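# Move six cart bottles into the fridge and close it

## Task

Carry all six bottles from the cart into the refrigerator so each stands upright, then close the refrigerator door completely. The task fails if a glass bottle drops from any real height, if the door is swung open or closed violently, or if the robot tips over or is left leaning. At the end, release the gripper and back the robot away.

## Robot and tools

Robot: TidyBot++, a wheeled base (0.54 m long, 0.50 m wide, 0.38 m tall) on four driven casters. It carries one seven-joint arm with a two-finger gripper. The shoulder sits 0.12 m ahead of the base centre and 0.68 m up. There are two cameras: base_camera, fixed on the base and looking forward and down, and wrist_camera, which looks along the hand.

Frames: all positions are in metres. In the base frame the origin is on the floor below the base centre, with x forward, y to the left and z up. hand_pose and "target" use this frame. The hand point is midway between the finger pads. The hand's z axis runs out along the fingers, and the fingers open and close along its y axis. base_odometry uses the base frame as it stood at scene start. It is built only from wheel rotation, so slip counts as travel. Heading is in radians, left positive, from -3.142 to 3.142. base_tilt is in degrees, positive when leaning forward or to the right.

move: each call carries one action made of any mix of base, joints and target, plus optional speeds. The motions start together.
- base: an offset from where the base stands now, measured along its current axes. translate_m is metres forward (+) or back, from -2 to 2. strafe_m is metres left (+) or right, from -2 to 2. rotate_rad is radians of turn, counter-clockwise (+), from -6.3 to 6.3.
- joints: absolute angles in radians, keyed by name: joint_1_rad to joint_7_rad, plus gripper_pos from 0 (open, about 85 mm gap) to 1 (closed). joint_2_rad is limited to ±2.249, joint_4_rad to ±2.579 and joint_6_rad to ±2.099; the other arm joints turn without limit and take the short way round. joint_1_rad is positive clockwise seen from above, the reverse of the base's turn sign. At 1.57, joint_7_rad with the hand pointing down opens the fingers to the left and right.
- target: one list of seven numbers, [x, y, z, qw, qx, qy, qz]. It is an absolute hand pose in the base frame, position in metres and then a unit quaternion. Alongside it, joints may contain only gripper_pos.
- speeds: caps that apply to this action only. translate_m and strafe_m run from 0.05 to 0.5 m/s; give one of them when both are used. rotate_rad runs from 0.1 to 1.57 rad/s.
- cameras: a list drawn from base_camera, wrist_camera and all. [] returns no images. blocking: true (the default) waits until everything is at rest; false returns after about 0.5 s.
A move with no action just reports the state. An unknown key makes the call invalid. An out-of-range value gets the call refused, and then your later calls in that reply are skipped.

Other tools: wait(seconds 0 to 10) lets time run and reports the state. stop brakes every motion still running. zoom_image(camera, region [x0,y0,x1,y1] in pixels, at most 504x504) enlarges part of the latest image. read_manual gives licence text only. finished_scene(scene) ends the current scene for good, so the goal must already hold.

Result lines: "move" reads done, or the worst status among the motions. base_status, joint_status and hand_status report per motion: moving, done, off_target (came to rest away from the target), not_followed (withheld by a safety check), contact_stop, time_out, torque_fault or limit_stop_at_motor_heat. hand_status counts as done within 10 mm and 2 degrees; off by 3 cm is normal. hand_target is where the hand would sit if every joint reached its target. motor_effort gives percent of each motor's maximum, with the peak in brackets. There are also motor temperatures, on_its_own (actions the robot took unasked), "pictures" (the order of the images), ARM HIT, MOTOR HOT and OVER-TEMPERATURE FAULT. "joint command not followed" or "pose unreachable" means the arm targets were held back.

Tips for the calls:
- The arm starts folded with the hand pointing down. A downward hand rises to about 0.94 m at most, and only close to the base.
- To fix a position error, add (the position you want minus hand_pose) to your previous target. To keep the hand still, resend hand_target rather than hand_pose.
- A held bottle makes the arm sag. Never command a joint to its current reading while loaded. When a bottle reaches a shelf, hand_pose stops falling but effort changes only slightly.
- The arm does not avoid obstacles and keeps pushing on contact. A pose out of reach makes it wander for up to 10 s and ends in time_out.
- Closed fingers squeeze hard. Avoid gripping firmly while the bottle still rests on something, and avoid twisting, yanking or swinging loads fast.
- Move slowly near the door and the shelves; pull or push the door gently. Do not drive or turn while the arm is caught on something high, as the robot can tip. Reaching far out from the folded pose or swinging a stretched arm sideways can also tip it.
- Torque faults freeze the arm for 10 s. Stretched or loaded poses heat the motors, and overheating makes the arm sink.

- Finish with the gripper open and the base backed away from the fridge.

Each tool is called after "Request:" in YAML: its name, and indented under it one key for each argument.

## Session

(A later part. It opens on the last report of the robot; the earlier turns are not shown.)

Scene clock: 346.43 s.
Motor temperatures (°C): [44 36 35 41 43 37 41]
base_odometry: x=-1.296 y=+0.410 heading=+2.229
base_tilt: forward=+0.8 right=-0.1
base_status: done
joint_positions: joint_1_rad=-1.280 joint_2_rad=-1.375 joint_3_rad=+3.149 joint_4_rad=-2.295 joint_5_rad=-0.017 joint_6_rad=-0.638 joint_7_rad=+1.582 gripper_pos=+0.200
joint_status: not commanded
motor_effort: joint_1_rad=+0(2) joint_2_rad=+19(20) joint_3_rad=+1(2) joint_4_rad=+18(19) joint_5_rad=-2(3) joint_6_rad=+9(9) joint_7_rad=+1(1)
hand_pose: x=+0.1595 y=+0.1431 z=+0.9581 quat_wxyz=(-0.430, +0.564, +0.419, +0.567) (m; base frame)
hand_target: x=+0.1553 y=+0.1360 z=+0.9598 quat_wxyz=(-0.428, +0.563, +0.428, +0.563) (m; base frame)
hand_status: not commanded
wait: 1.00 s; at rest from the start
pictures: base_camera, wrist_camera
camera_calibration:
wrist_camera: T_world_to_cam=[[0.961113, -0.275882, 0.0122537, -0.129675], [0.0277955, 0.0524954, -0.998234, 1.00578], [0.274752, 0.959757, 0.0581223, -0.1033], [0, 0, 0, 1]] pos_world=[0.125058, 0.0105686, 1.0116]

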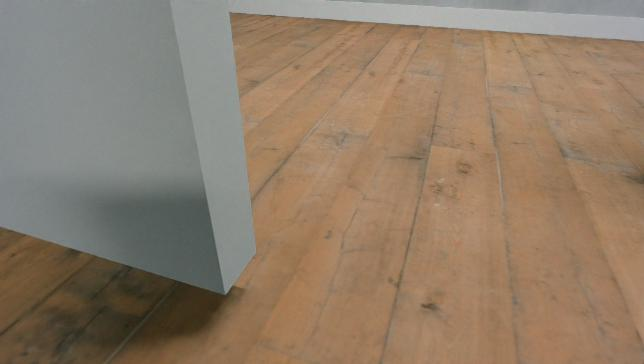

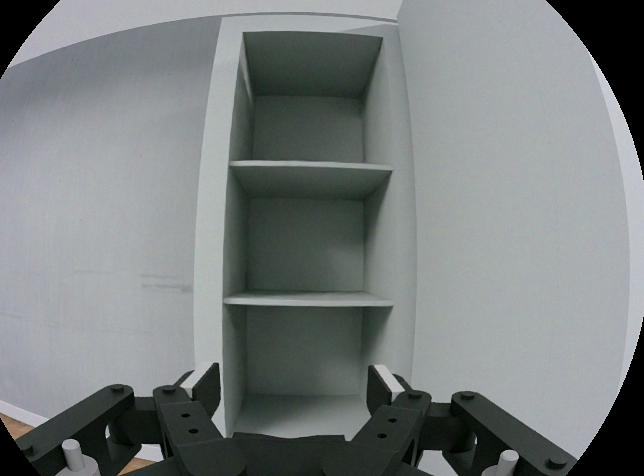

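Request:
move:
  base: {"translate_m": -0.027, "strafe_m": -0.193, "rotate_rad": 1.754}
  joints: {"joint_1_rad": 2.38, "joint_2_rad": -0.476, "joint_3_rad": 3.1416, "joint_4_rad": -1.321, "joint_5_rad": 0, "joint_6_rad": -1.395, "joint_7_rad": 1.571, "gripper_pos": 0.2}

Scene clock: 467.10 s.
Motor temperatures (°C): [44 36 35 42 43 37 41]
move: done
base_odometry: x=-1.127 y=+0.506 heading=-2.300
base_tilt: forward=+0.8 right=-0.1
base_status: done
joint_positions: joint_1_rad=-3.878 joint_2_rad=-0.486 joint_3_rad=+3.148 joint_4_rad=-1.352 joint_5_rad=-0.017 joint_6_rad=-1.342 joint_7_rad=+1.582 gripper_pos=+0.200
joint_status: all done
motor_effort: joint_1_rad=-1(2) joint_2_rad=+1(21) joint_3_rad=+1(3) joint_4_rad=+17(20) joint_5_rad=-2(4) joint_6_rad=+7(10) joint_7_rad=+0(1)
hand_pose: x=-0.0960 y=-0.1996 z=+1.0722 quat_wxyz=(-0.418, -0.325, +0.832, -0.167) (m; base frame)
hand_target: x=-0.0874 y=-0.1987 z=+1.0713 quat_wxyz=(-0.404, -0.335, +0.836, -0.162) (m; base frame)
hand_status: not commanded
pictures: base_camera, wrist_camera
camera_calibration:
wrist_camera: T_world_to_cam=[[-0.691368, 0.722455, 0.00836558, 0.0646999], [0.398263, 0.390736, -0.829887, 1.0673], [-0.602824, -0.570425, -0.557869, 0.560015], [0, 0, 0, 1]] pos_world=[-0.0427442, -0.144328, 1.19761]

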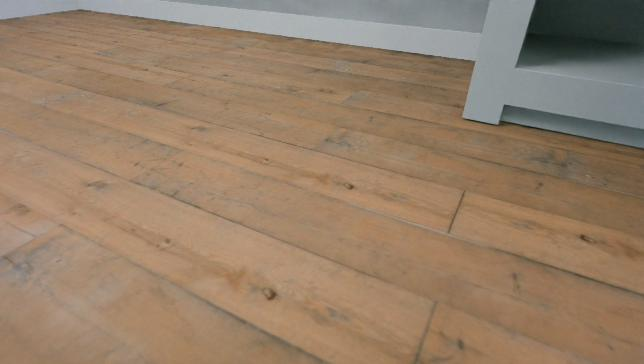

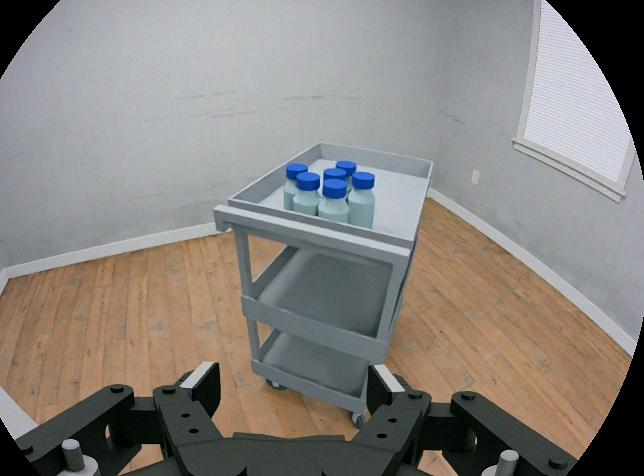

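Request:
zoom_image:
  camera: "wrist_camera"
  region: [210, 130, 450, 270]

Scaled by 2.100.

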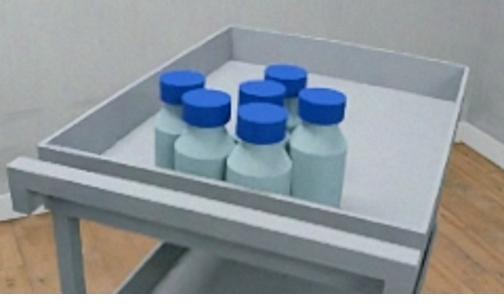

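Request:
move:
  base: {"translate_m": -0.239, "strafe_m": -0.01}
  joints: {"joint_1_rad": 2.255, "gripper_pos": 0.25}

Scene clock: 546.70 s.
Motor temperatures (°C): [44 36 35 42 43 37 41]
move: done
base_odometry: x=-0.975 y=+0.691 heading=-2.299
base_tilt: forward=+0.8 right=-0.1
base_status: done
joint_positions: joint_1_rad=-4.004 joint_2_rad=-0.471 joint_3_rad=+3.148 joint_4_rad=-1.349 joint_5_rad=-0.017 joint_6_rad=-1.346 joint_7_rad=+1.582 gripper_pos=+0.250
joint_status: all done
motor_effort: joint_1_rad=+0(1) joint_2_rad=+1(6) joint_3_rad=+0(3) joint_4_rad=+17(18) joint_5_rad=-1(3) joint_6_rad=+7(8) joint_7_rad=+0(1)
hand_pose: x=-0.0721 y=-0.2288 z=+1.0684 quat_wxyz=(-0.400, -0.378, +0.813, -0.190) (m; base frame)
hand_target: x=-0.0610 y=-0.2229 z=+1.0713 quat_wxyz=(-0.394, -0.386, +0.813, -0.187) (m; base frame)
hand_status: not commanded
pictures: base_camera, wrist_camera
camera_calibration:
wrist_camera: T_world_to_cam=[[-0.777178, 0.629225, 0.00830738, 0.0749533], [0.353718, 0.447732, -0.82123, 1.06669], [-0.520458, -0.635304, -0.570537, 0.560318], [0, 0, 0, 1]] pos_world=[-0.0274324, -0.16878, 1.19506]

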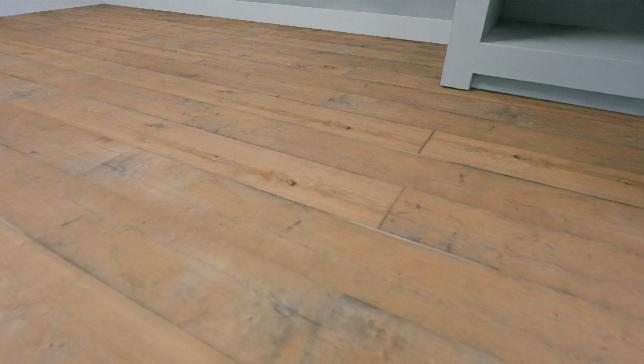

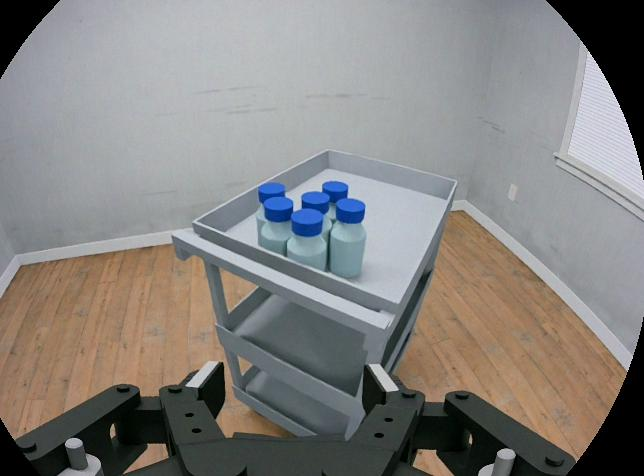

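Request:
zoom_image:
  camera: "wrist_camera"
  region: [240, 170, 400, 290]

Scaled by 3.150.

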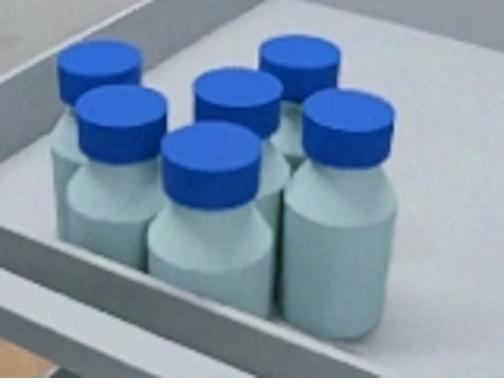

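Request:
move:
  joints: {"joint_2_rad": 0.109, "joint_4_rad": -1.305, "joint_6_rad": -0.704}
  cameras: ["wrist_camera"]

Scene clock: 576.53 s.
Motor temperatures (°C): [44 35 35 42 43 37 41]
move: done
base_odometry: x=-0.975 y=+0.691 heading=-2.299
base_tilt: forward=+0.8 right=-0.1
base_status: not commanded
joint_positions: joint_1_rad=-4.004 joint_2_rad=+0.108 joint_3_rad=+3.148 joint_4_rad=-1.335 joint_5_rad=-0.017 joint_6_rad=-0.750 joint_7_rad=+1.582 gripper_pos=+0.250
joint_status: all done
motor_effort: joint_1_rad=+0(1) joint_2_rad=-25(27) joint_3_rad=+0(2) joint_4_rad=+21(22) joint_5_rad=-2(3) joint_6_rad=+7(8) joint_7_rad=+0(1)
hand_pose: x=-0.2769 y=-0.4641 z=+0.9588 quat_wxyz=(-0.413, -0.371, +0.808, -0.194) (m; base frame)
hand_target: x=-0.2732 y=-0.4829 z=+0.9872 quat_wxyz=(-0.442, -0.374, +0.788, -0.210) (m; base frame)
hand_status: not commanded
pictures: wrist_camera
camera_calibration:
wrist_camera: T_world_to_cam=[[-0.770804, 0.637014, 0.00860925, 0.0698507], [0.341646, 0.424732, -0.83838, 1.15688], [-0.537716, -0.643285, -0.545019, 0.208716], [0, 0, 0, 1]] pos_world=[-0.229173, -0.401596, 1.08306]

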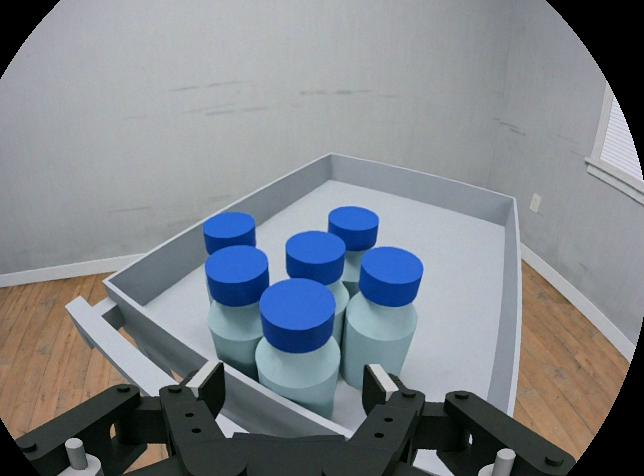

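Request:
move:
  joints: {"joint_2_rad": 0.212, "joint_4_rad": -1.26, "joint_6_rad": -0.645}
  cameras: []

Request:
move:
  joints: {"joint_2_rad": 0.316, "joint_4_rad": -1.192, "joint_6_rad": -0.610}
  cameras: ["wrist_camera"]

Scene clock: 584.13 s.
Motor temperatures (°C): [44 36 35 42 43 37 41]
move: done
base_odometry: x=-0.975 y=+0.691 heading=-2.299
base_tilt: forward=+0.8 right=-0.1
base_status: not commanded
joint_positions: joint_1_rad=-4.004 joint_2_rad=+0.211 joint_3_rad=+3.148 joint_4_rad=-1.288 joint_5_rad=-0.017 joint_6_rad=-0.688 joint_7_rad=+1.582 gripper_pos=+0.250
joint_status: all done
motor_effort: joint_1_rad=+0(1) joint_2_rad=-28(31) joint_3_rad=+0(1) joint_4_rad=+21(22) joint_5_rad=-2(3) joint_6_rad=+7(8) joint_7_rad=+0(1)
hand_pose: x=-0.3069 y=-0.4987 z=+0.9362 quat_wxyz=(-0.416, -0.370, +0.807, -0.195) (m; base frame)
hand_target: x=-0.3018 y=-0.5180 z=+0.9625 quat_wxyz=(-0.443, -0.374, +0.787, -0.210) (m; base frame)
hand_status: not commanded
pictures: none
No camera images: "cameras" was empty.

Scene clock: 585.17 s.
Motor temperatures (°C): [44 36 35 42 43 37 41]
move: done
base_odometry: x=-0.975 y=+0.691 heading=-2.299
base_tilt: forward=+0.8 right=-0.1
base_status: not commanded
joint_positions: joint_1_rad=-4.004 joint_2_rad=+0.313 joint_3_rad=+3.148 joint_4_rad=-1.220 joint_5_rad=-0.017 joint_6_rad=-0.652 joint_7_rad=+1.582 gripper_pos=+0.250
joint_status: all done
motor_effort: joint_1_rad=+0(1) joint_2_rad=-32(35) joint_3_rad=+0(1) joint_4_rad=+21(22) joint_5_rad=-2(3) joint_6_rad=+7(8) joint_7_rad=+0(1)
hand_pose: x=-0.3347 y=-0.5308 z=+0.9144 quat_wxyz=(-0.417, -0.370, +0.807, -0.195) (m; base frame)
hand_target: x=-0.3289 y=-0.5513 z=+0.9395 quat_wxyz=(-0.442, -0.374, +0.788, -0.210) (m; base frame)
hand_status: not commanded
pictures: wrist_camera
camera_calibration:
wrist_camera: T_world_to_cam=[[-0.769863, 0.638133, 0.00986811, 0.0679156], [0.337255, 0.419904, -0.842579, 1.16755], [-0.541821, -0.645342, -0.538482, 0.102062], [0, 0, 0, 1]] pos_world=[-0.286178, -0.467735, 1.03804]

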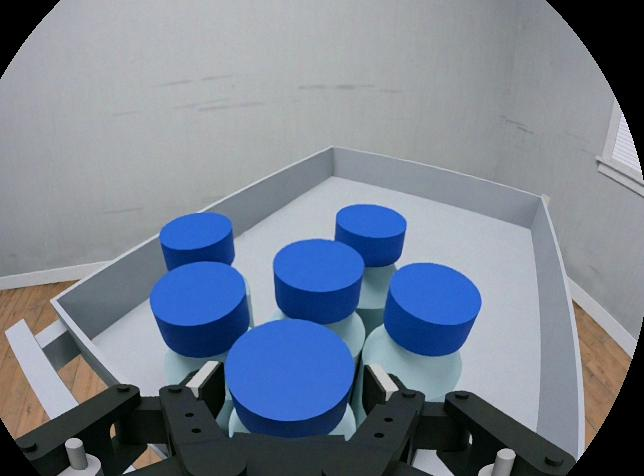

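Request:
move:
  joints: {"joint_2_rad": 0.332, "joint_4_rad": -1.168}
  cameras: ["wrist_camera"]

Request:
move:
  joints: {"gripper_pos": 0.52}
  cameras: ["wrist_camera"]

Scene clock: 603.10 s.
Motor temperatures (°C): [44 36 35 42 43 37 41]
move: done
base_odometry: x=-0.975 y=+0.691 heading=-2.299
base_tilt: forward=+0.8 right=-0.1
base_status: not commanded
joint_positions: joint_1_rad=-4.004 joint_2_rad=+0.322 joint_3_rad=+3.148 joint_4_rad=-1.195 joint_5_rad=-0.017 joint_6_rad=-0.651 joint_7_rad=+1.582 gripper_pos=+0.250
joint_status: all done
motor_effort: joint_1_rad=+0(1) joint_2_rad=-33(33) joint_3_rad=+0(0) joint_4_rad=+21(22) joint_5_rad=-2(3) joint_6_rad=+8(8) joint_7_rad=+0(1)
hand_pose: x=-0.3387 y=-0.5356 z=+0.9228 quat_wxyz=(-0.424, -0.369, +0.803, -0.198) (m; base frame)
hand_target: x=-0.3337 y=-0.5571 z=+0.9420 quat_wxyz=(-0.446, -0.373, +0.786, -0.212) (m; base frame)
hand_status: not commanded
pictures: wrist_camera
camera_calibration:
wrist_camera: T_world_to_cam=[[-0.769761, 0.638249, 0.0103042, 0.0674199], [0.327464, 0.408692, -0.851903, 1.1773], [-0.547937, -0.652387, -0.523599, 0.0817735], [0, 0, 0, 1]] pos_world=[-0.288818, -0.470834, 1.04506]

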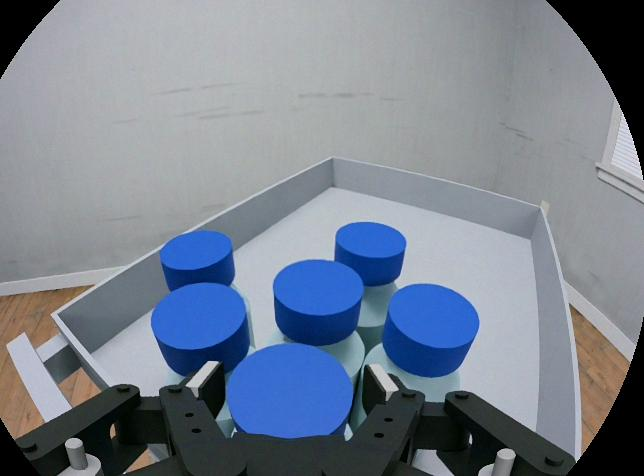

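Scene clock: 603.77 s.
Motor temperatures (°C): [44 36 35 42 43 37 41]
move: off_target
base_odometry: x=-0.975 y=+0.691 heading=-2.299
base_tilt: forward=+0.8 right=-0.1
base_status: not commanded
joint_positions: joint_1_rad=-4.004 joint_2_rad=+0.322 joint_3_rad=+3.148 joint_4_rad=-1.195 joint_5_rad=-0.017 joint_6_rad=-0.650 joint_7_rad=+1.582 gripper_pos=+0.432
joint_status: gripper_pos off_target (ended at +0.432, target +0.520)
motor_effort: joint_1_rad=-1(2) joint_2_rad=-31(33) joint_3_rad=+0(1) joint_4_rad=+21(22) joint_5_rad=-3(4) joint_6_rad=+8(9) joint_7_rad=+0(0)
hand_pose: x=-0.3385 y=-0.5360 z=+0.9234 quat_wxyz=(-0.424, -0.369, +0.803, -0.199) (m; base frame)
hand_target: x=-0.3337 y=-0.5571 z=+0.9420 quat_wxyz=(-0.446, -0.373, +0.786, -0.212) (m; base frame)
hand_status: not commanded
pictures: wrist_camera
camera_calibration:
wrist_camera: T_world_to_cam=[[-0.770174, 0.63775, 0.0103746, 0.0673941], [0.326433, 0.408084, -0.85259, 1.17784], [-0.547973, -0.653255, -0.522478, 0.0803675], [0, 0, 0, 1]] pos_world=[-0.28854, -0.471135, 1.0455]

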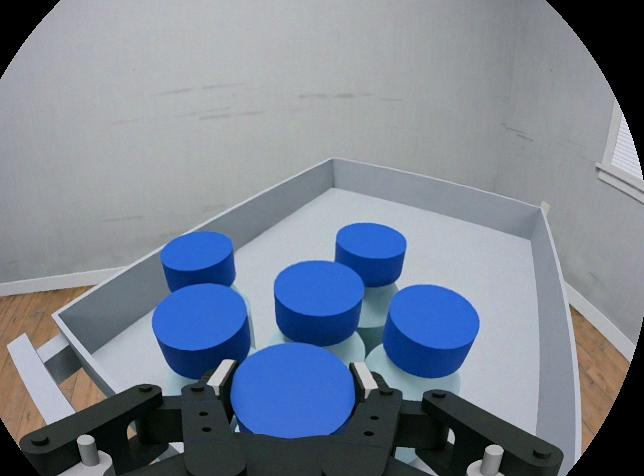

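Request:
move:
  joints: {"joint_2_rad": 0.302, "joint_4_rad": -1.067, "joint_6_rad": -0.778}
  cameras: []

Request:
move:
  joints: {"joint_2_rad": 0.302, "joint_4_rad": -0.922, "joint_6_rad": -0.923}
  cameras: ["wrist_camera"]

Scene clock: 637.60 s.
Motor temperatures (°C): [44 37 35 42 43 37 41]
move: off_target
base_odometry: x=-0.975 y=+0.691 heading=-2.299
base_tilt: forward=+0.7 right=+0.0
base_status: not commanded
joint_positions: joint_1_rad=-4.004 joint_2_rad=+0.341 joint_3_rad=+3.148 joint_4_rad=-1.128 joint_5_rad=-0.017 joint_6_rad=-0.741 joint_7_rad=+1.582 gripper_pos=+0.432
joint_status: joint_2_rad off_target (ended at +0.341, target +0.302); joint_4_rad off_target (ended at -1.128, target -1.067); the others done
motor_effort: joint_1_rad=-3(3) joint_2_rad=-43(44) joint_3_rad=-2(3) joint_4_rad=+26(27) joint_5_rad=-5(5) joint_6_rad=+9(11) joint_7_rad=+0(1)
hand_pose: x=-0.3374 y=-0.5352 z=+0.9242 quat_wxyz=(-0.406, -0.374, +0.812, -0.191) (m; base frame)
hand_target: x=-0.3187 y=-0.5388 z=+0.9769 quat_wxyz=(-0.431, -0.377, +0.794, -0.205) (m; base frame)
hand_status: not commanded
pictures: none
No camera images: "cameras" was empty.

Scene clock: 638.67 s.
Motor temperatures (°C): [44 37 35 42 43 37 41]
move: off_target
base_odometry: x=-0.975 y=+0.691 heading=-2.299
base_tilt: forward=+0.8 right=-0.1
base_status: not commanded
joint_positions: joint_1_rad=-4.004 joint_2_rad=+0.351 joint_3_rad=+3.148 joint_4_rad=-0.981 joint_5_rad=-0.015 joint_6_rad=-0.874 joint_7_rad=+1.582 gripper_pos=+0.432
joint_status: joint_2_rad off_target (ended at +0.351, target +0.302); joint_4_rad off_target (ended at -0.981, target -0.922); the others done
motor_effort: joint_1_rad=-4(5) joint_2_rad=-43(47) joint_3_rad=-3(4) joint_4_rad=+25(28) joint_5_rad=-5(6) joint_6_rad=+8(10) joint_7_rad=+0(1)
hand_pose: x=-0.3358 y=-0.5332 z=+0.9661 quat_wxyz=(-0.408, -0.374, +0.811, -0.191) (m; base frame)
hand_target: x=-0.3109 y=-0.5292 z=+1.0208 quat_wxyz=(-0.431, -0.377, +0.794, -0.205) (m; base frame)
hand_status: not commanded
pictures: wrist_camera
camera_calibration:
wrist_camera: T_world_to_cam=[[-0.772086, 0.635401, 0.0122008, 0.0635539], [0.345753, 0.436084, -0.830834, 1.21264], [-0.533233, -0.637257, -0.556386, 0.152258], [0, 0, 0, 1]] pos_world=[-0.289014, -0.472166, 1.09144]

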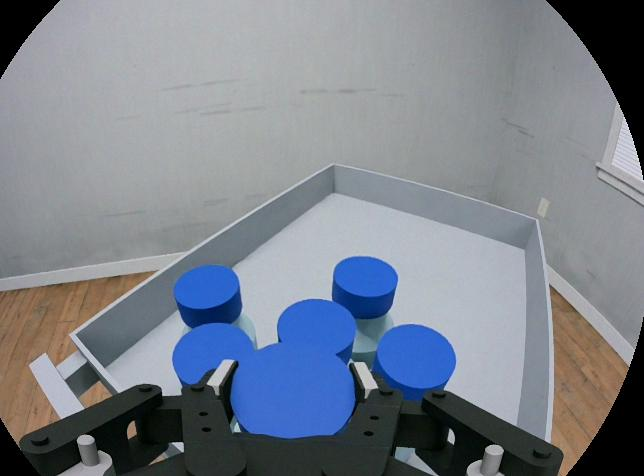

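Request:
move:
  joints: {"joint_2_rad": 0.27, "joint_4_rad": -0.84, "joint_6_rad": -1.0}
  cameras: []

Request:
move:
  joints: {"joint_2_rad": 0.01, "joint_4_rad": -1.07, "joint_6_rad": -1.107}
  cameras: ["wrist_camera"]

Request:
move:
  joints: {"joint_2_rad": -0.488, "joint_4_rad": -1.29, "joint_6_rad": -1.375}
  cameras: ["wrist_camera"]

Scene clock: 650.47 s.
Motor temperatures (°C): [44 37 35 42 43 37 41]
move: off_target
base_odometry: x=-0.975 y=+0.691 heading=-2.299
base_tilt: forward=+0.8 right=-0.1
base_status: not commanded
joint_positions: joint_1_rad=-4.011 joint_2_rad=+0.295 joint_3_rad=+3.146 joint_4_rad=-0.894 joint_5_rad=-0.014 joint_6_rad=-0.976 joint_7_rad=+1.582 gripper_pos=+0.432
joint_status: joint_4_rad off_target (ended at -0.894, target -0.840); the others done
motor_effort: joint_1_rad=-1(4) joint_2_rad=-37(47) joint_3_rad=+0(3) joint_4_rad=+25(28) joint_5_rad=-2(6) joint_6_rad=+12(12) joint_7_rad=+0(1)
hand_pose: x=-0.3121 y=-0.5154 z=+1.0273 quat_wxyz=(-0.424, -0.375, +0.800, -0.201) (m; base frame)
hand_target: x=-0.2977 y=-0.5130 z=+1.0673 quat_wxyz=(-0.446, -0.373, +0.786, -0.212) (m; base frame)
hand_status: not commanded
pictures: none
No camera images: "cameras" was empty.

Scene clock: 652.17 s.
Motor temperatures (°C): [44 37 35 42 43 37 41]
move: done
base_odometry: x=-0.975 y=+0.691 heading=-2.299
base_tilt: forward=+0.8 right=-0.1
base_status: not commanded
joint_positions: joint_1_rad=-4.011 joint_2_rad=+0.029 joint_3_rad=+3.146 joint_4_rad=-1.080 joint_5_rad=-0.014 joint_6_rad=-1.080 joint_7_rad=+1.582 gripper_pos=+0.432
joint_status: all done
motor_effort: joint_1_rad=-1(1) joint_2_rad=-25(40) joint_3_rad=+0(1) joint_4_rad=+24(26) joint_5_rad=-2(3) joint_6_rad=+11(13) joint_7_rad=+1(1)
hand_pose: x=-0.2315 y=-0.4202 z=+1.0621 quat_wxyz=(-0.414, -0.377, +0.805, -0.197) (m; base frame)
hand_target: x=-0.2184 y=-0.4158 z=+1.0708 quat_wxyz=(-0.415, -0.381, +0.802, -0.197) (m; base frame)
hand_status: not commanded
pictures: wrist_camera
camera_calibration:
wrist_camera: T_world_to_cam=[[-0.77951, 0.626274, 0.0120412, 0.0658012], [0.331335, 0.428566, -0.840564, 1.21091], [-0.531584, -0.651238, -0.541578, 0.312069], [0, 0, 0, 1]] pos_world=[-0.184034, -0.356935, 1.18607]

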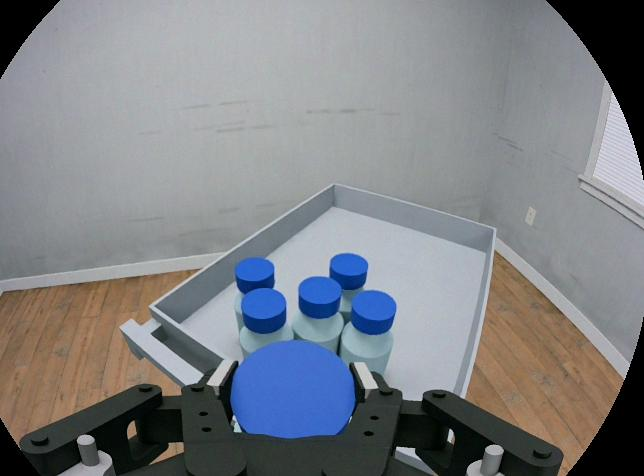

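Scene clock: 654.03 s.
Motor temperatures (°C): [44 37 35 42 43 37 41]
move: done
base_odometry: x=-0.975 y=+0.691 heading=-2.299
base_tilt: forward=+0.8 right=-0.1
base_status: not commanded
joint_positions: joint_1_rad=-4.011 joint_2_rad=-0.476 joint_3_rad=+3.146 joint_4_rad=-1.295 joint_5_rad=-0.014 joint_6_rad=-1.348 joint_7_rad=+1.582 gripper_pos=+0.432
joint_status: all done
motor_effort: joint_1_rad=+0(1) joint_2_rad=+0(28) joint_3_rad=+1(2) joint_4_rad=+21(25) joint_5_rad=-2(3) joint_6_rad=+12(13) joint_7_rad=+1(1)
hand_pose: x=-0.0679 y=-0.2276 z=+1.0957 quat_wxyz=(-0.423, -0.377, +0.799, -0.201) (m; base frame)
hand_target: x=-0.0598 y=-0.2213 z=+1.0946 quat_wxyz=(-0.419, -0.380, +0.800, -0.199) (m; base frame)
hand_status: not commanded
pictures: wrist_camera
camera_calibration:
wrist_camera: T_world_to_cam=[[-0.781584, 0.623666, 0.0129187, 0.0705519], [0.317631, 0.415711, -0.852229, 1.11128], [-0.536877, -0.661985, -0.523009, 0.519491], [0, 0, 0, 1]] pos_world=[-0.0189332, -0.162079, 1.21785]

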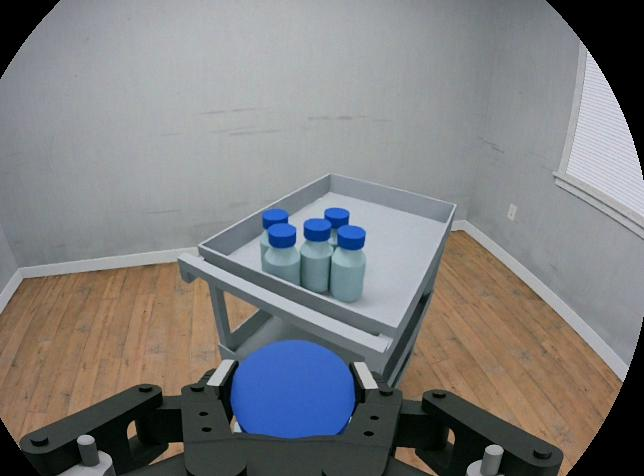

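Request:
move:
  base: {"translate_m": 0.85, "strafe_m": -0.275}
  joints: {"joint_1_rad": 0.85}

Scene clock: 665.90 s.
Motor temperatures (°C): [44 37 35 42 43 37 41]
move: done
base_odometry: x=-1.747 y=+0.240 heading=-2.300
base_tilt: forward=+0.8 right=-0.1
base_status: done
joint_positions: joint_1_rad=-5.408 joint_2_rad=-0.472 joint_3_rad=+3.145 joint_4_rad=-1.299 joint_5_rad=-0.014 joint_6_rad=-1.351 joint_7_rad=+1.582 gripper_pos=+0.432
joint_status: all done
motor_effort: joint_1_rad=+0(1) joint_2_rad=-2(4) joint_3_rad=+1(2) joint_4_rad=+21(22) joint_5_rad=-2(4) joint_6_rad=+11(12) joint_7_rad=+0(1)
hand_pose: x=+0.3120 y=-0.2242 z=+1.0920 quat_wxyz=(-0.192, -0.805, +0.371, -0.422) (m; base frame)
hand_target: x=+0.3078 y=-0.2129 z=+1.0946 quat_wxyz=(-0.191, -0.807, +0.365, -0.423) (m; base frame)
hand_status: not commanded
pictures: base_camera, wrist_camera
camera_calibration:
wrist_camera: T_world_to_cam=[[-0.748785, -0.66268, 0.0132617, 0.0664255], [-0.361029, 0.390996, -0.846629, 1.18615], [0.555859, -0.638731, -0.532019, 0.397903], [0, 0, 0, 1]] pos_world=[0.256794, -0.165607, 1.21504]

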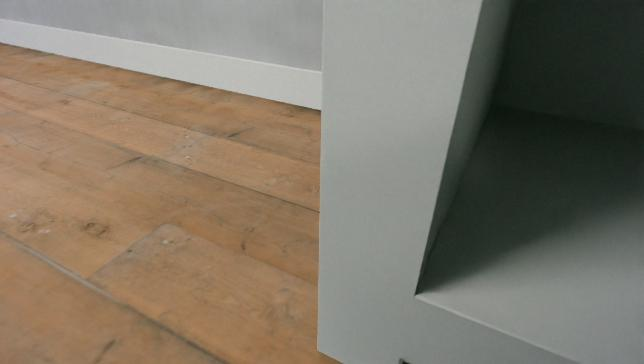

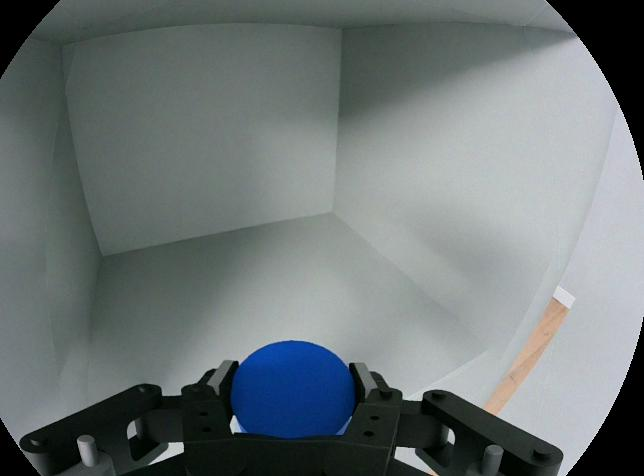

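Request:
zoom_image:
  camera: "wrist_camera"
  region: [360, 250, 600, 430]

Scaled by 2.100.

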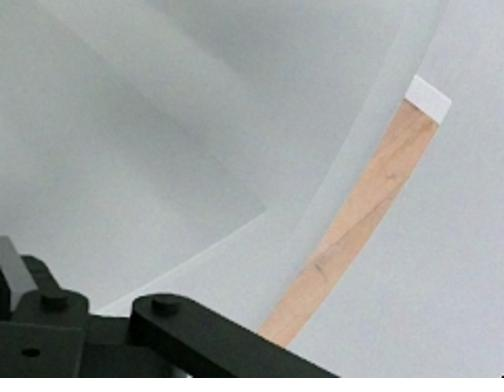

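Request:
move:
  base: {"translate_m": 0.008, "strafe_m": 0.037}
  joints: {"joint_1_rad": 0.9075}
  cameras: ["wrist_camera"]

Scene clock: 704.07 s.
Motor temperatures (°C): [44 36 35 42 43 37 41]
move: done
base_odometry: x=-1.724 y=+0.209 heading=-2.300
base_tilt: forward=+0.8 right=-0.1
base_status: done
joint_positions: joint_1_rad=-5.388 joint_2_rad=-0.478 joint_3_rad=+3.141 joint_4_rad=-1.299 joint_5_rad=-0.014 joint_6_rad=-1.353 joint_7_rad=+1.582 gripper_pos=+0.432
joint_status: all done
motor_effort: joint_1_rad=+0(1) joint_2_rad=-2(5) joint_3_rad=+1(3) joint_4_rad=+21(22) joint_5_rad=-3(3) joint_6_rad=+12(12) joint_7_rad=+0(1)
hand_pose: x=+0.3068 y=-0.2248 z=+1.0929 quat_wxyz=(-0.197, -0.801, +0.377, -0.421) (m; base frame)
hand_target: x=+0.2952 y=-0.2233 z=+1.0946 quat_wxyz=(-0.203, -0.796, +0.388, -0.417) (m; base frame)
hand_status: not commanded
pictures: wrist_camera
camera_calibration:
wrist_camera: T_world_to_cam=[[-0.760116, -0.649612, 0.015078, 0.0665219], [-0.353697, 0.394176, -0.848248, 1.18551], [0.545088, -0.6501, -0.529385, 0.398806], [0, 0, 0, 1]] pos_world=[0.252491, -0.164822, 1.21572]

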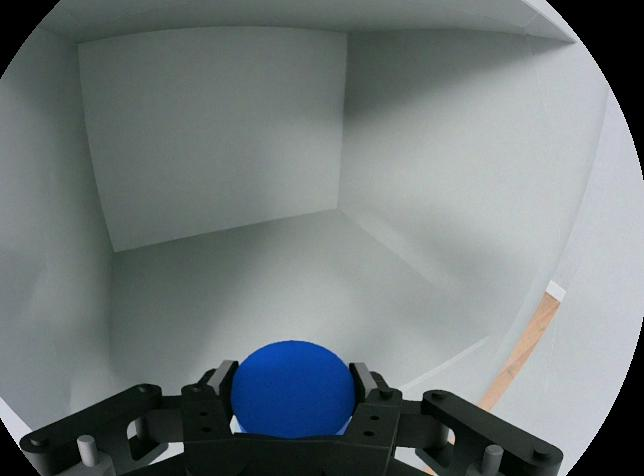

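Request:
move:
  cameras: ["wrist_camera"]

Scene clock: 742.07 s.
Motor temperatures (°C): [43 36 35 42 43 37 41]
base_odometry: x=-1.724 y=+0.209 heading=-2.300
base_tilt: forward=+0.8 right=-0.1
base_status: done
joint_positions: joint_1_rad=-5.388 joint_2_rad=-0.478 joint_3_rad=+3.141 joint_4_rad=-1.299 joint_5_rad=-0.014 joint_6_rad=-1.353 joint_7_rad=+1.582 gripper_pos=+0.432
joint_status: all done
motor_effort: joint_1_rad=+0(1) joint_2_rad=-1(5) joint_3_rad=+1(3) joint_4_rad=+21(22) joint_5_rad=-2(3) joint_6_rad=+11(12) joint_7_rad=+0(1)
hand_pose: x=+0.3068 y=-0.2248 z=+1.0929 quat_wxyz=(-0.197, -0.801, +0.377, -0.421) (m; base frame)
hand_target: x=+0.2952 y=-0.2233 z=+1.0946 quat_wxyz=(-0.203, -0.796, +0.388, -0.417) (m; base frame)
hand_status: not commanded
pictures: wrist_camera
camera_calibration:
wrist_camera: T_world_to_cam=[[-0.760116, -0.649612, 0.0150771, 0.0665229], [-0.353713, 0.394195, -0.848232, 1.18549], [0.545079, -0.650088, -0.52941, 0.398831], [0, 0, 0, 1]] pos_world=[0.252494, -0.164825, 1.21571]

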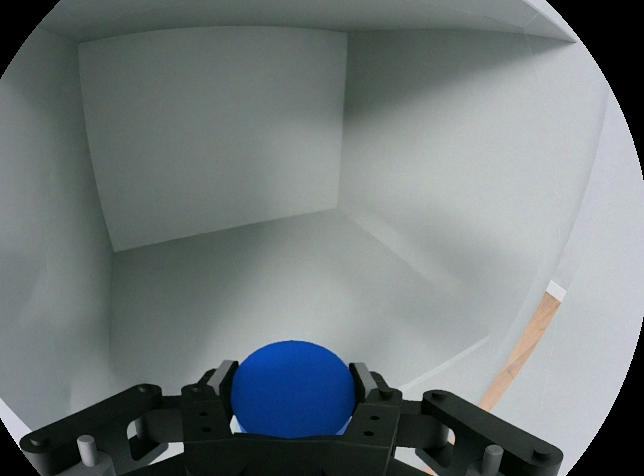

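Request:
move:
  joints: {"joint_2_rad": 0.1065, "joint_4_rad": -0.8434, "joint_6_rad": -1.102}
  cameras: ["wrist_camera"]

Request:
move:
  joints: {"joint_2_rad": 0.0867, "joint_4_rad": -0.9736, "joint_6_rad": -1.0394}
  cameras: []

Request:
move:
  joints: {"joint_2_rad": 0.081, "joint_4_rad": -0.995, "joint_6_rad": -1.024}
  cameras: []

Request:
move:
  joints: {"joint_2_rad": 0.0767, "joint_4_rad": -1.011, "joint_6_rad": -1.012}
  cameras: ["wrist_camera"]

Scene clock: 756.47 s.
Motor temperatures (°C): [43 36 35 42 43 37 41]
move: off_target
base_odometry: x=-1.724 y=+0.209 heading=-2.300
base_tilt: forward=+0.8 right=-0.1
base_status: not commanded
joint_positions: joint_1_rad=-5.388 joint_2_rad=+0.132 joint_3_rad=+3.141 joint_4_rad=-0.902 joint_5_rad=-0.014 joint_6_rad=-1.170 joint_7_rad=+1.582 gripper_pos=+0.432
joint_status: joint_4_rad off_target (ended at -0.902, target -0.843); the others done
motor_effort: joint_1_rad=-1(1) joint_2_rad=-28(32) joint_3_rad=+0(1) joint_4_rad=+23(25) joint_5_rad=-3(3) joint_6_rad=+11(13) joint_7_rad=+0(1)
hand_pose: x=+0.4840 y=-0.4463 z=+1.0756 quat_wxyz=(-0.191, -0.807, +0.381, -0.410) (m; base frame)
hand_target: x=+0.4750 y=-0.4533 z=+1.1390 quat_wxyz=(-0.227, -0.769, +0.375, -0.466) (m; base frame)
hand_status: not commanded
pictures: wrist_camera
camera_calibration:
wrist_camera: T_world_to_cam=[[-0.761203, -0.648397, 0.0123151, 0.0616865], [-0.366919, 0.414941, -0.832583, 1.31966], [0.534735, -0.638283, -0.553763, 0.185583], [0, 0, 0, 1]] pos_world=[0.431925, -0.389127, 1.20073]

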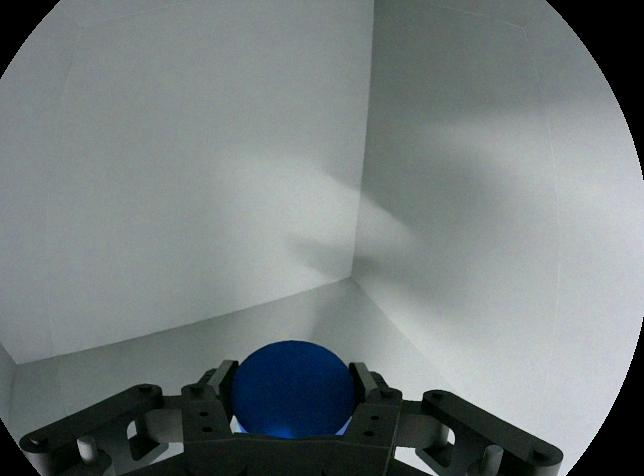

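Scene clock: 757.47 s.
Motor temperatures (°C): [43 36 35 42 43 37 41]
move: done
base_odometry: x=-1.724 y=+0.209 heading=-2.300
base_tilt: forward=+0.8 right=-0.1
base_status: not commanded
joint_positions: joint_1_rad=-5.388 joint_2_rad=+0.109 joint_3_rad=+3.141 joint_4_rad=-0.972 joint_5_rad=-0.014 joint_6_rad=-1.099 joint_7_rad=+1.582 gripper_pos=+0.432
joint_status: all done
motor_effort: joint_1_rad=-1(1) joint_2_rad=-26(29) joint_3_rad=+0(1) joint_4_rad=+23(24) joint_5_rad=-2(3) joint_6_rad=+10(13) joint_7_rad=+0(1)
hand_pose: x=+0.4851 y=-0.4479 z=+1.0696 quat_wxyz=(-0.196, -0.802, +0.379, -0.419) (m; base frame)
hand_target: x=+0.4769 y=-0.4558 z=+1.0975 quat_wxyz=(-0.218, -0.780, +0.380, -0.447) (m; base frame)
hand_status: not commanded
pictures: none
No camera images: "cameras" was empty.

Scene clock: 758.07 s.
Motor temperatures (°C): [43 36 35 42 43 37 41]
move: done
base_odometry: x=-1.724 y=+0.209 heading=-2.300
base_tilt: forward=+0.8 right=-0.1
base_status: not commanded
joint_positions: joint_1_rad=-5.388 joint_2_rad=+0.100 joint_3_rad=+3.141 joint_4_rad=-0.992 joint_5_rad=-0.014 joint_6_rad=-1.080 joint_7_rad=+1.582 gripper_pos=+0.432
joint_status: all done
motor_effort: joint_1_rad=+0(1) joint_2_rad=-25(26) joint_3_rad=+0(1) joint_4_rad=+22(23) joint_5_rad=-2(3) joint_6_rad=+10(11) joint_7_rad=+0(1)
hand_pose: x=+0.4846 y=-0.4473 z=+1.0696 quat_wxyz=(-0.198, -0.800, +0.378, -0.422) (m; base frame)
hand_target: x=+0.4768 y=-0.4557 z=+1.0933 quat_wxyz=(-0.218, -0.780, +0.380, -0.447) (m; base frame)
hand_status: not commanded
pictures: none
No camera images: "cameras" was empty.

Scene clock: 758.63 s.
Motor temperatures (°C): [43 36 35 42 43 37 41]
move: done
base_odometry: x=-1.724 y=+0.209 heading=-2.300
base_tilt: forward=+0.8 right=-0.2
base_status: not commanded
joint_positions: joint_1_rad=-5.388 joint_2_rad=+0.093 joint_3_rad=+3.141 joint_4_rad=-1.005 joint_5_rad=-0.014 joint_6_rad=-1.066 joint_7_rad=+1.582 gripper_pos=+0.432
joint_status: all done
motor_effort: joint_1_rad=-1(1) joint_2_rad=-24(25) joint_3_rad=+0(1) joint_4_rad=+22(22) joint_5_rad=-2(3) joint_6_rad=+10(11) joint_7_rad=+1(1)
hand_pose: x=+0.4842 y=-0.4468 z=+1.0697 quat_wxyz=(-0.199, -0.798, +0.378, -0.425) (m; base frame)
hand_target: x=+0.4768 y=-0.4557 z=+1.0903 quat_wxyz=(-0.218, -0.780, +0.380, -0.447) (m; base frame)
hand_status: not commanded
pictures: wrist_camera
camera_calibration:
wrist_camera: T_world_to_cam=[[-0.762352, -0.647037, 0.0127384, 0.0622656], [-0.345257, 0.389982, -0.853646, 1.31587], [0.547373, -0.655177, -0.520698, 0.132811], [0, 0, 0, 1]] pos_world=[0.429084, -0.385863, 1.19165]

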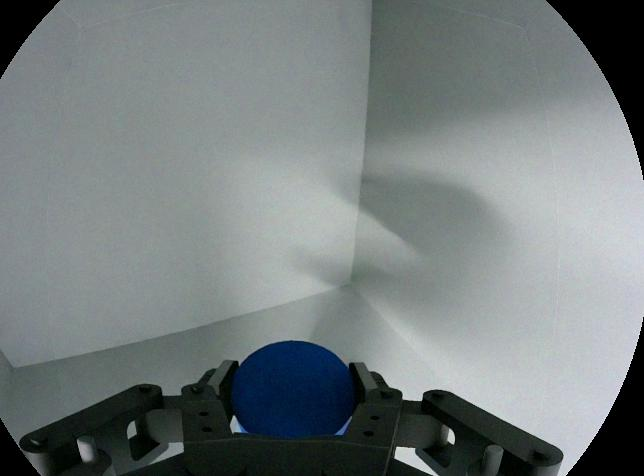

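Request:
move:
  joints: {"joint_2_rad": 0.0724, "joint_4_rad": -1.027, "joint_6_rad": -1.02}
  cameras: []

Request:
move:
  joints: {"joint_2_rad": 0.0681, "joint_4_rad": -1.043, "joint_6_rad": -1.03}
  cameras: ["wrist_camera"]

Scene clock: 767.03 s.
Motor temperatures (°C): [43 36 35 42 43 37 41]
move: done
base_odometry: x=-1.724 y=+0.209 heading=-2.300
base_tilt: forward=+0.8 right=-0.2
base_status: not commanded
joint_positions: joint_1_rad=-5.388 joint_2_rad=+0.087 joint_3_rad=+3.141 joint_4_rad=-1.014 joint_5_rad=-0.014 joint_6_rad=-1.062 joint_7_rad=+1.582 gripper_pos=+0.432
joint_status: all done
motor_effort: joint_1_rad=+0(1) joint_2_rad=-24(25) joint_3_rad=+0(1) joint_4_rad=+20(22) joint_5_rad=-2(3) joint_6_rad=+8(9) joint_7_rad=+1(1)
hand_pose: x=+0.4829 y=-0.4452 z=+1.0699 quat_wxyz=(-0.199, -0.798, +0.377, -0.426) (m; base frame)
hand_target: x=+0.4748 y=-0.4531 z=+1.0819 quat_wxyz=(-0.214, -0.784, +0.382, -0.440) (m; base frame)
hand_status: not commanded
pictures: none
No camera images: "cameras" was empty.

Scene clock: 767.60 s.
Motor temperatures (°C): [43 36 35 42 43 37 41]
move: done
base_odometry: x=-1.724 y=+0.209 heading=-2.300
base_tilt: forward=+0.8 right=-0.1
base_status: not commanded
joint_positions: joint_1_rad=-5.388 joint_2_rad=+0.080 joint_3_rad=+3.141 joint_4_rad=-1.022 joint_5_rad=-0.014 joint_6_rad=-1.060 joint_7_rad=+1.582 gripper_pos=+0.432
joint_status: all done
motor_effort: joint_1_rad=+0(1) joint_2_rad=-22(24) joint_3_rad=+0(1) joint_4_rad=+19(21) joint_5_rad=-2(3) joint_6_rad=+7(8) joint_7_rad=+0(1)
hand_pose: x=+0.4814 y=-0.4433 z=+1.0697 quat_wxyz=(-0.199, -0.798, +0.377, -0.426) (m; base frame)
hand_target: x=+0.4725 y=-0.4502 z=+1.0730 quat_wxyz=(-0.210, -0.789, +0.385, -0.431) (m; base frame)
hand_status: not commanded
pictures: wrist_camera
camera_calibration:
wrist_camera: T_world_to_cam=[[-0.762422, -0.646954, 0.0127701, 0.0624148], [-0.343941, 0.388454, -0.854873, 1.31354], [0.548103, -0.656166, -0.51868, 0.133656], [0, 0, 0, 1]] pos_world=[0.426111, -0.38217, 1.19144]

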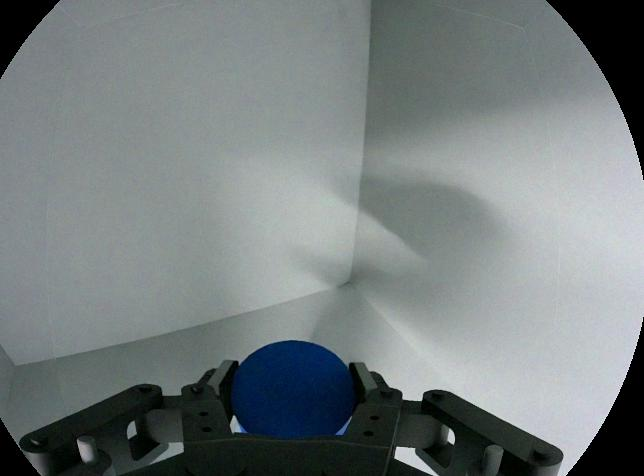

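Request:
move:
  joints: {"joint_2_rad": 0.0655, "joint_4_rad": -1.053, "joint_6_rad": -1.036}
  cameras: []

Request:
move:
  joints: {"gripper_pos": 0.32}
  cameras: ["wrist_camera"]

Scene clock: 773.67 s.
Motor temperatures (°C): [43 36 35 41 43 37 41]
move: done
base_odometry: x=-1.724 y=+0.209 heading=-2.300
base_tilt: forward=+0.8 right=-0.1
base_status: not commanded
joint_positions: joint_1_rad=-5.388 joint_2_rad=+0.075 joint_3_rad=+3.141 joint_4_rad=-1.027 joint_5_rad=-0.014 joint_6_rad=-1.059 joint_7_rad=+1.582 gripper_pos=+0.432
joint_status: all done
motor_effort: joint_1_rad=-1(1) joint_2_rad=-22(23) joint_3_rad=+0(1) joint_4_rad=+18(19) joint_5_rad=-2(3) joint_6_rad=+5(7) joint_7_rad=+0(1)
hand_pose: x=+0.4802 y=-0.4418 z=+1.0699 quat_wxyz=(-0.199, -0.798, +0.377, -0.426) (m; base frame)
hand_target: x=+0.4711 y=-0.4484 z=+1.0675 quat_wxyz=(-0.208, -0.792, +0.386, -0.426) (m; base frame)
hand_status: not commanded
pictures: none
No camera images: "cameras" was empty.

Scene clock: 774.43 s.
Motor temperatures (°C): [43 36 35 41 43 37 41]
move: done
base_odometry: x=-1.724 y=+0.210 heading=-2.300
base_tilt: forward=+0.8 right=-0.1
base_status: not commanded
joint_positions: joint_1_rad=-5.388 joint_2_rad=+0.073 joint_3_rad=+3.141 joint_4_rad=-1.036 joint_5_rad=-0.013 joint_6_rad=-1.059 joint_7_rad=+1.582 gripper_pos=+0.320
joint_status: all done
motor_effort: joint_1_rad=-2(2) joint_2_rad=-21(24) joint_3_rad=-1(1) joint_4_rad=+19(20) joint_5_rad=-3(3) joint_6_rad=+8(8) joint_7_rad=+1(1)
hand_pose: x=+0.4789 y=-0.4414 z=+1.0666 quat_wxyz=(-0.199, -0.799, +0.378, -0.423) (m; base frame)
hand_target: x=+0.4711 y=-0.4484 z=+1.0675 quat_wxyz=(-0.208, -0.792, +0.386, -0.426) (m; base frame)
hand_status: not commanded
pictures: wrist_camera
camera_calibration:
wrist_camera: T_world_to_cam=[[-0.763209, -0.646015, 0.0132918, 0.0620362], [-0.347046, 0.392479, -0.851774, 1.30923], [0.545042, -0.654695, -0.52374, 0.142185], [0, 0, 0, 1]] pos_world=[0.424211, -0.380679, 1.18881]

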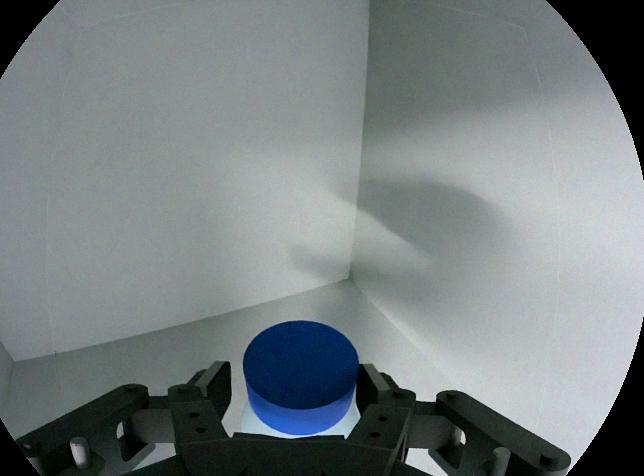

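Request:
move:
  joints: {"gripper_pos": 0.2}
  cameras: []

Request:
move:
  joints: {"joint_2_rad": -0.071, "joint_4_rad": -1.02, "joint_6_rad": -1.253}
  cameras: []

Request:
move:
  joints: {"joint_2_rad": -0.476, "joint_4_rad": -1.321, "joint_6_rad": -1.395}
  cameras: ["wrist_camera"]

Scene clock: 785.13 s.
Motor temperatures (°C): [43 36 35 41 42 37 41]
move: done
base_odometry: x=-1.724 y=+0.210 heading=-2.300
base_tilt: forward=+0.8 right=-0.1
base_status: not commanded
joint_positions: joint_1_rad=-5.388 joint_2_rad=+0.073 joint_3_rad=+3.141 joint_4_rad=-1.036 joint_5_rad=-0.013 joint_6_rad=-1.059 joint_7_rad=+1.582 gripper_pos=+0.200
joint_status: all done
motor_effort: joint_1_rad=-1(1) joint_2_rad=-22(22) joint_3_rad=+0(1) joint_4_rad=+19(20) joint_5_rad=-3(3) joint_6_rad=+7(8) joint_7_rad=+0(1)
hand_pose: x=+0.4789 y=-0.4414 z=+1.0666 quat_wxyz=(-0.199, -0.799, +0.378, -0.423) (m; base frame)
hand_target: x=+0.4711 y=-0.4484 z=+1.0675 quat_wxyz=(-0.208, -0.792, +0.386, -0.426) (m; base frame)
hand_status: not commanded
pictures: none
No camera images: "cameras" was empty.

Scene clock: 786.50 s.
Motor temperatures (°C): [43 36 35 41 42 37 41]
move: done
base_odometry: x=-1.724 y=+0.210 heading=-2.300
base_tilt: forward=+0.9 right=-0.2
base_status: not commanded
joint_positions: joint_1_rad=-5.388 joint_2_rad=-0.077 joint_3_rad=+3.141 joint_4_rad=-1.035 joint_5_rad=-0.013 joint_6_rad=-1.203 joint_7_rad=+1.582 gripper_pos=+0.200
joint_status: all done
motor_effort: joint_1_rad=+0(1) joint_2_rad=-15(25) joint_3_rad=+0(1) joint_4_rad=+18(21) joint_5_rad=-3(3) joint_6_rad=+8(8) joint_7_rad=+1(1)
hand_pose: x=+0.4253 y=-0.3740 z=+1.1086 quat_wxyz=(-0.200, -0.798, +0.377, -0.426) (m; base frame)
hand_target: x=+0.4138 y=-0.3750 z=+1.1009 quat_wxyz=(-0.198, -0.801, +0.391, -0.407) (m; base frame)
hand_status: not commanded
pictures: none
No camera images: "cameras" was empty.

Scene clock: 788.20 s.
Motor temperatures (°C): [43 36 35 41 42 37 41]
move: done
base_odometry: x=-1.724 y=+0.210 heading=-2.300
base_tilt: forward=+0.8 right=-0.1
base_status: not commanded
joint_positions: joint_1_rad=-5.388 joint_2_rad=-0.477 joint_3_rad=+3.141 joint_4_rad=-1.300 joint_5_rad=-0.013 joint_6_rad=-1.344 joint_7_rad=+1.582 gripper_pos=+0.200
joint_status: all done
motor_effort: joint_1_rad=+0(1) joint_2_rad=+1(17) joint_3_rad=+1(1) joint_4_rad=+16(19) joint_5_rad=-2(3) joint_6_rad=+7(9) joint_7_rad=+0(1)
hand_pose: x=+0.3076 y=-0.2268 z=+1.0946 quat_wxyz=(-0.199, -0.799, +0.376, -0.424) (m; base frame)
hand_target: x=+0.2965 y=-0.2249 z=+1.0713 quat_wxyz=(-0.191, -0.809, +0.394, -0.392) (m; base frame)
hand_status: not commanded
pictures: wrist_camera
camera_calibration:
wrist_camera: T_world_to_cam=[[-0.761157, -0.648381, 0.0155841, 0.0659088], [-0.34914, 0.389381, -0.85234, 1.19004], [0.546573, -0.654205, -0.522756, 0.389284], [0, 0, 0, 1]] pos_world=[0.252885, -0.165973, 1.21679]

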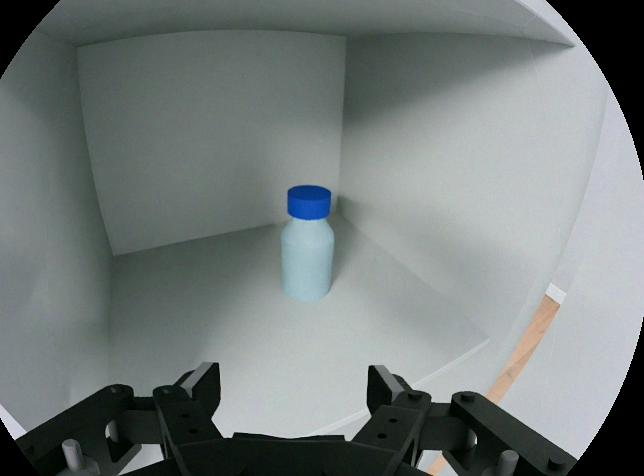

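Request:
move:
  base: {"translate_m": -0.858, "strafe_m": 0.238}
  joints: {"joint_1_rad": 2.409, "gripper_pos": 0.25}
  cameras: ["wrist_camera"]

Scene clock: 820.73 s.
Motor temperatures (°C): [43 36 35 41 42 37 41]
move: done
base_odometry: x=-0.975 y=+0.691 heading=-2.300
base_tilt: forward=+0.8 right=-0.1
base_status: done
joint_positions: joint_1_rad=-3.899 joint_2_rad=-0.472 joint_3_rad=+3.142 joint_4_rad=-1.304 joint_5_rad=-0.013 joint_6_rad=-1.345 joint_7_rad=+1.582 gripper_pos=+0.250
joint_status: all done
motor_effort: joint_1_rad=+0(1) joint_2_rad=+1(2) joint_3_rad=+1(3) joint_4_rad=+17(17) joint_5_rad=-2(4) joint_6_rad=+8(8) joint_7_rad=+0(1)
hand_pose: x=-0.0932 y=-0.2078 z=+1.0908 quat_wxyz=(-0.429, -0.334, +0.821, -0.175) (m; base frame)
hand_target: x=-0.0931 y=-0.1926 z=+1.0713 quat_wxyz=(-0.407, -0.322, +0.840, -0.156) (m; base frame)
hand_status: not commanded
pictures: wrist_camera
camera_calibration:
wrist_camera: T_world_to_cam=[[-0.708614, 0.705439, 0.0149015, 0.0601947], [0.366262, 0.385797, -0.846766, 1.09928], [-0.603091, -0.594573, -0.531757, 0.533863], [0, 0, 0, 1]] pos_world=[-0.038003, -0.149144, 1.21383]

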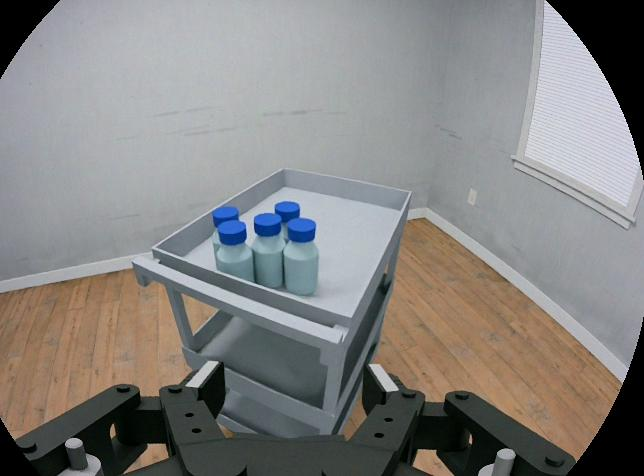

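Request:
move:
  joints: {"joint_2_rad": 0.232, "joint_4_rad": -1.154, "joint_6_rad": -0.732, "gripper_pos": 0.34}
  cameras: ["wrist_camera"]

Scene clock: 875.10 s.
Motor temperatures (°C): [43 36 35 41 42 37 41]
move: done
base_odometry: x=-0.975 y=+0.691 heading=-2.300
base_tilt: forward=+0.8 right=-0.1
base_status: not commanded
joint_positions: joint_1_rad=-3.899 joint_2_rad=+0.230 joint_3_rad=+3.142 joint_4_rad=-1.185 joint_5_rad=-0.013 joint_6_rad=-0.778 joint_7_rad=+1.582 gripper_pos=+0.340
joint_status: all done
motor_effort: joint_1_rad=+0(1) joint_2_rad=-29(32) joint_3_rad=+0(1) joint_4_rad=+21(23) joint_5_rad=-2(3) joint_6_rad=+7(9) joint_7_rad=+0(1)
hand_pose: x=-0.3572 y=-0.4560 z=+0.9586 quat_wxyz=(-0.423, -0.332, +0.826, -0.172) (m; base frame)
hand_target: x=-0.3794 y=-0.4502 z=+0.9871 quat_wxyz=(-0.457, -0.312, +0.814, -0.175) (m; base frame)
hand_status: not commanded
pictures: wrist_camera
camera_calibration:
wrist_camera: T_world_to_cam=[[-0.703934, 0.710169, 0.0116497, 0.0570436], [0.380543, 0.390949, -0.838061, 1.17887], [-0.59972, -0.585507, -0.545452, 0.175245], [0, 0, 0, 1]] pos_world=[-0.303355, -0.39878, 1.08288]

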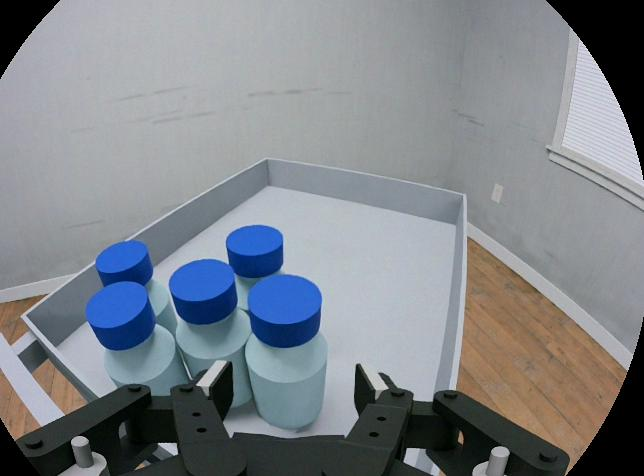

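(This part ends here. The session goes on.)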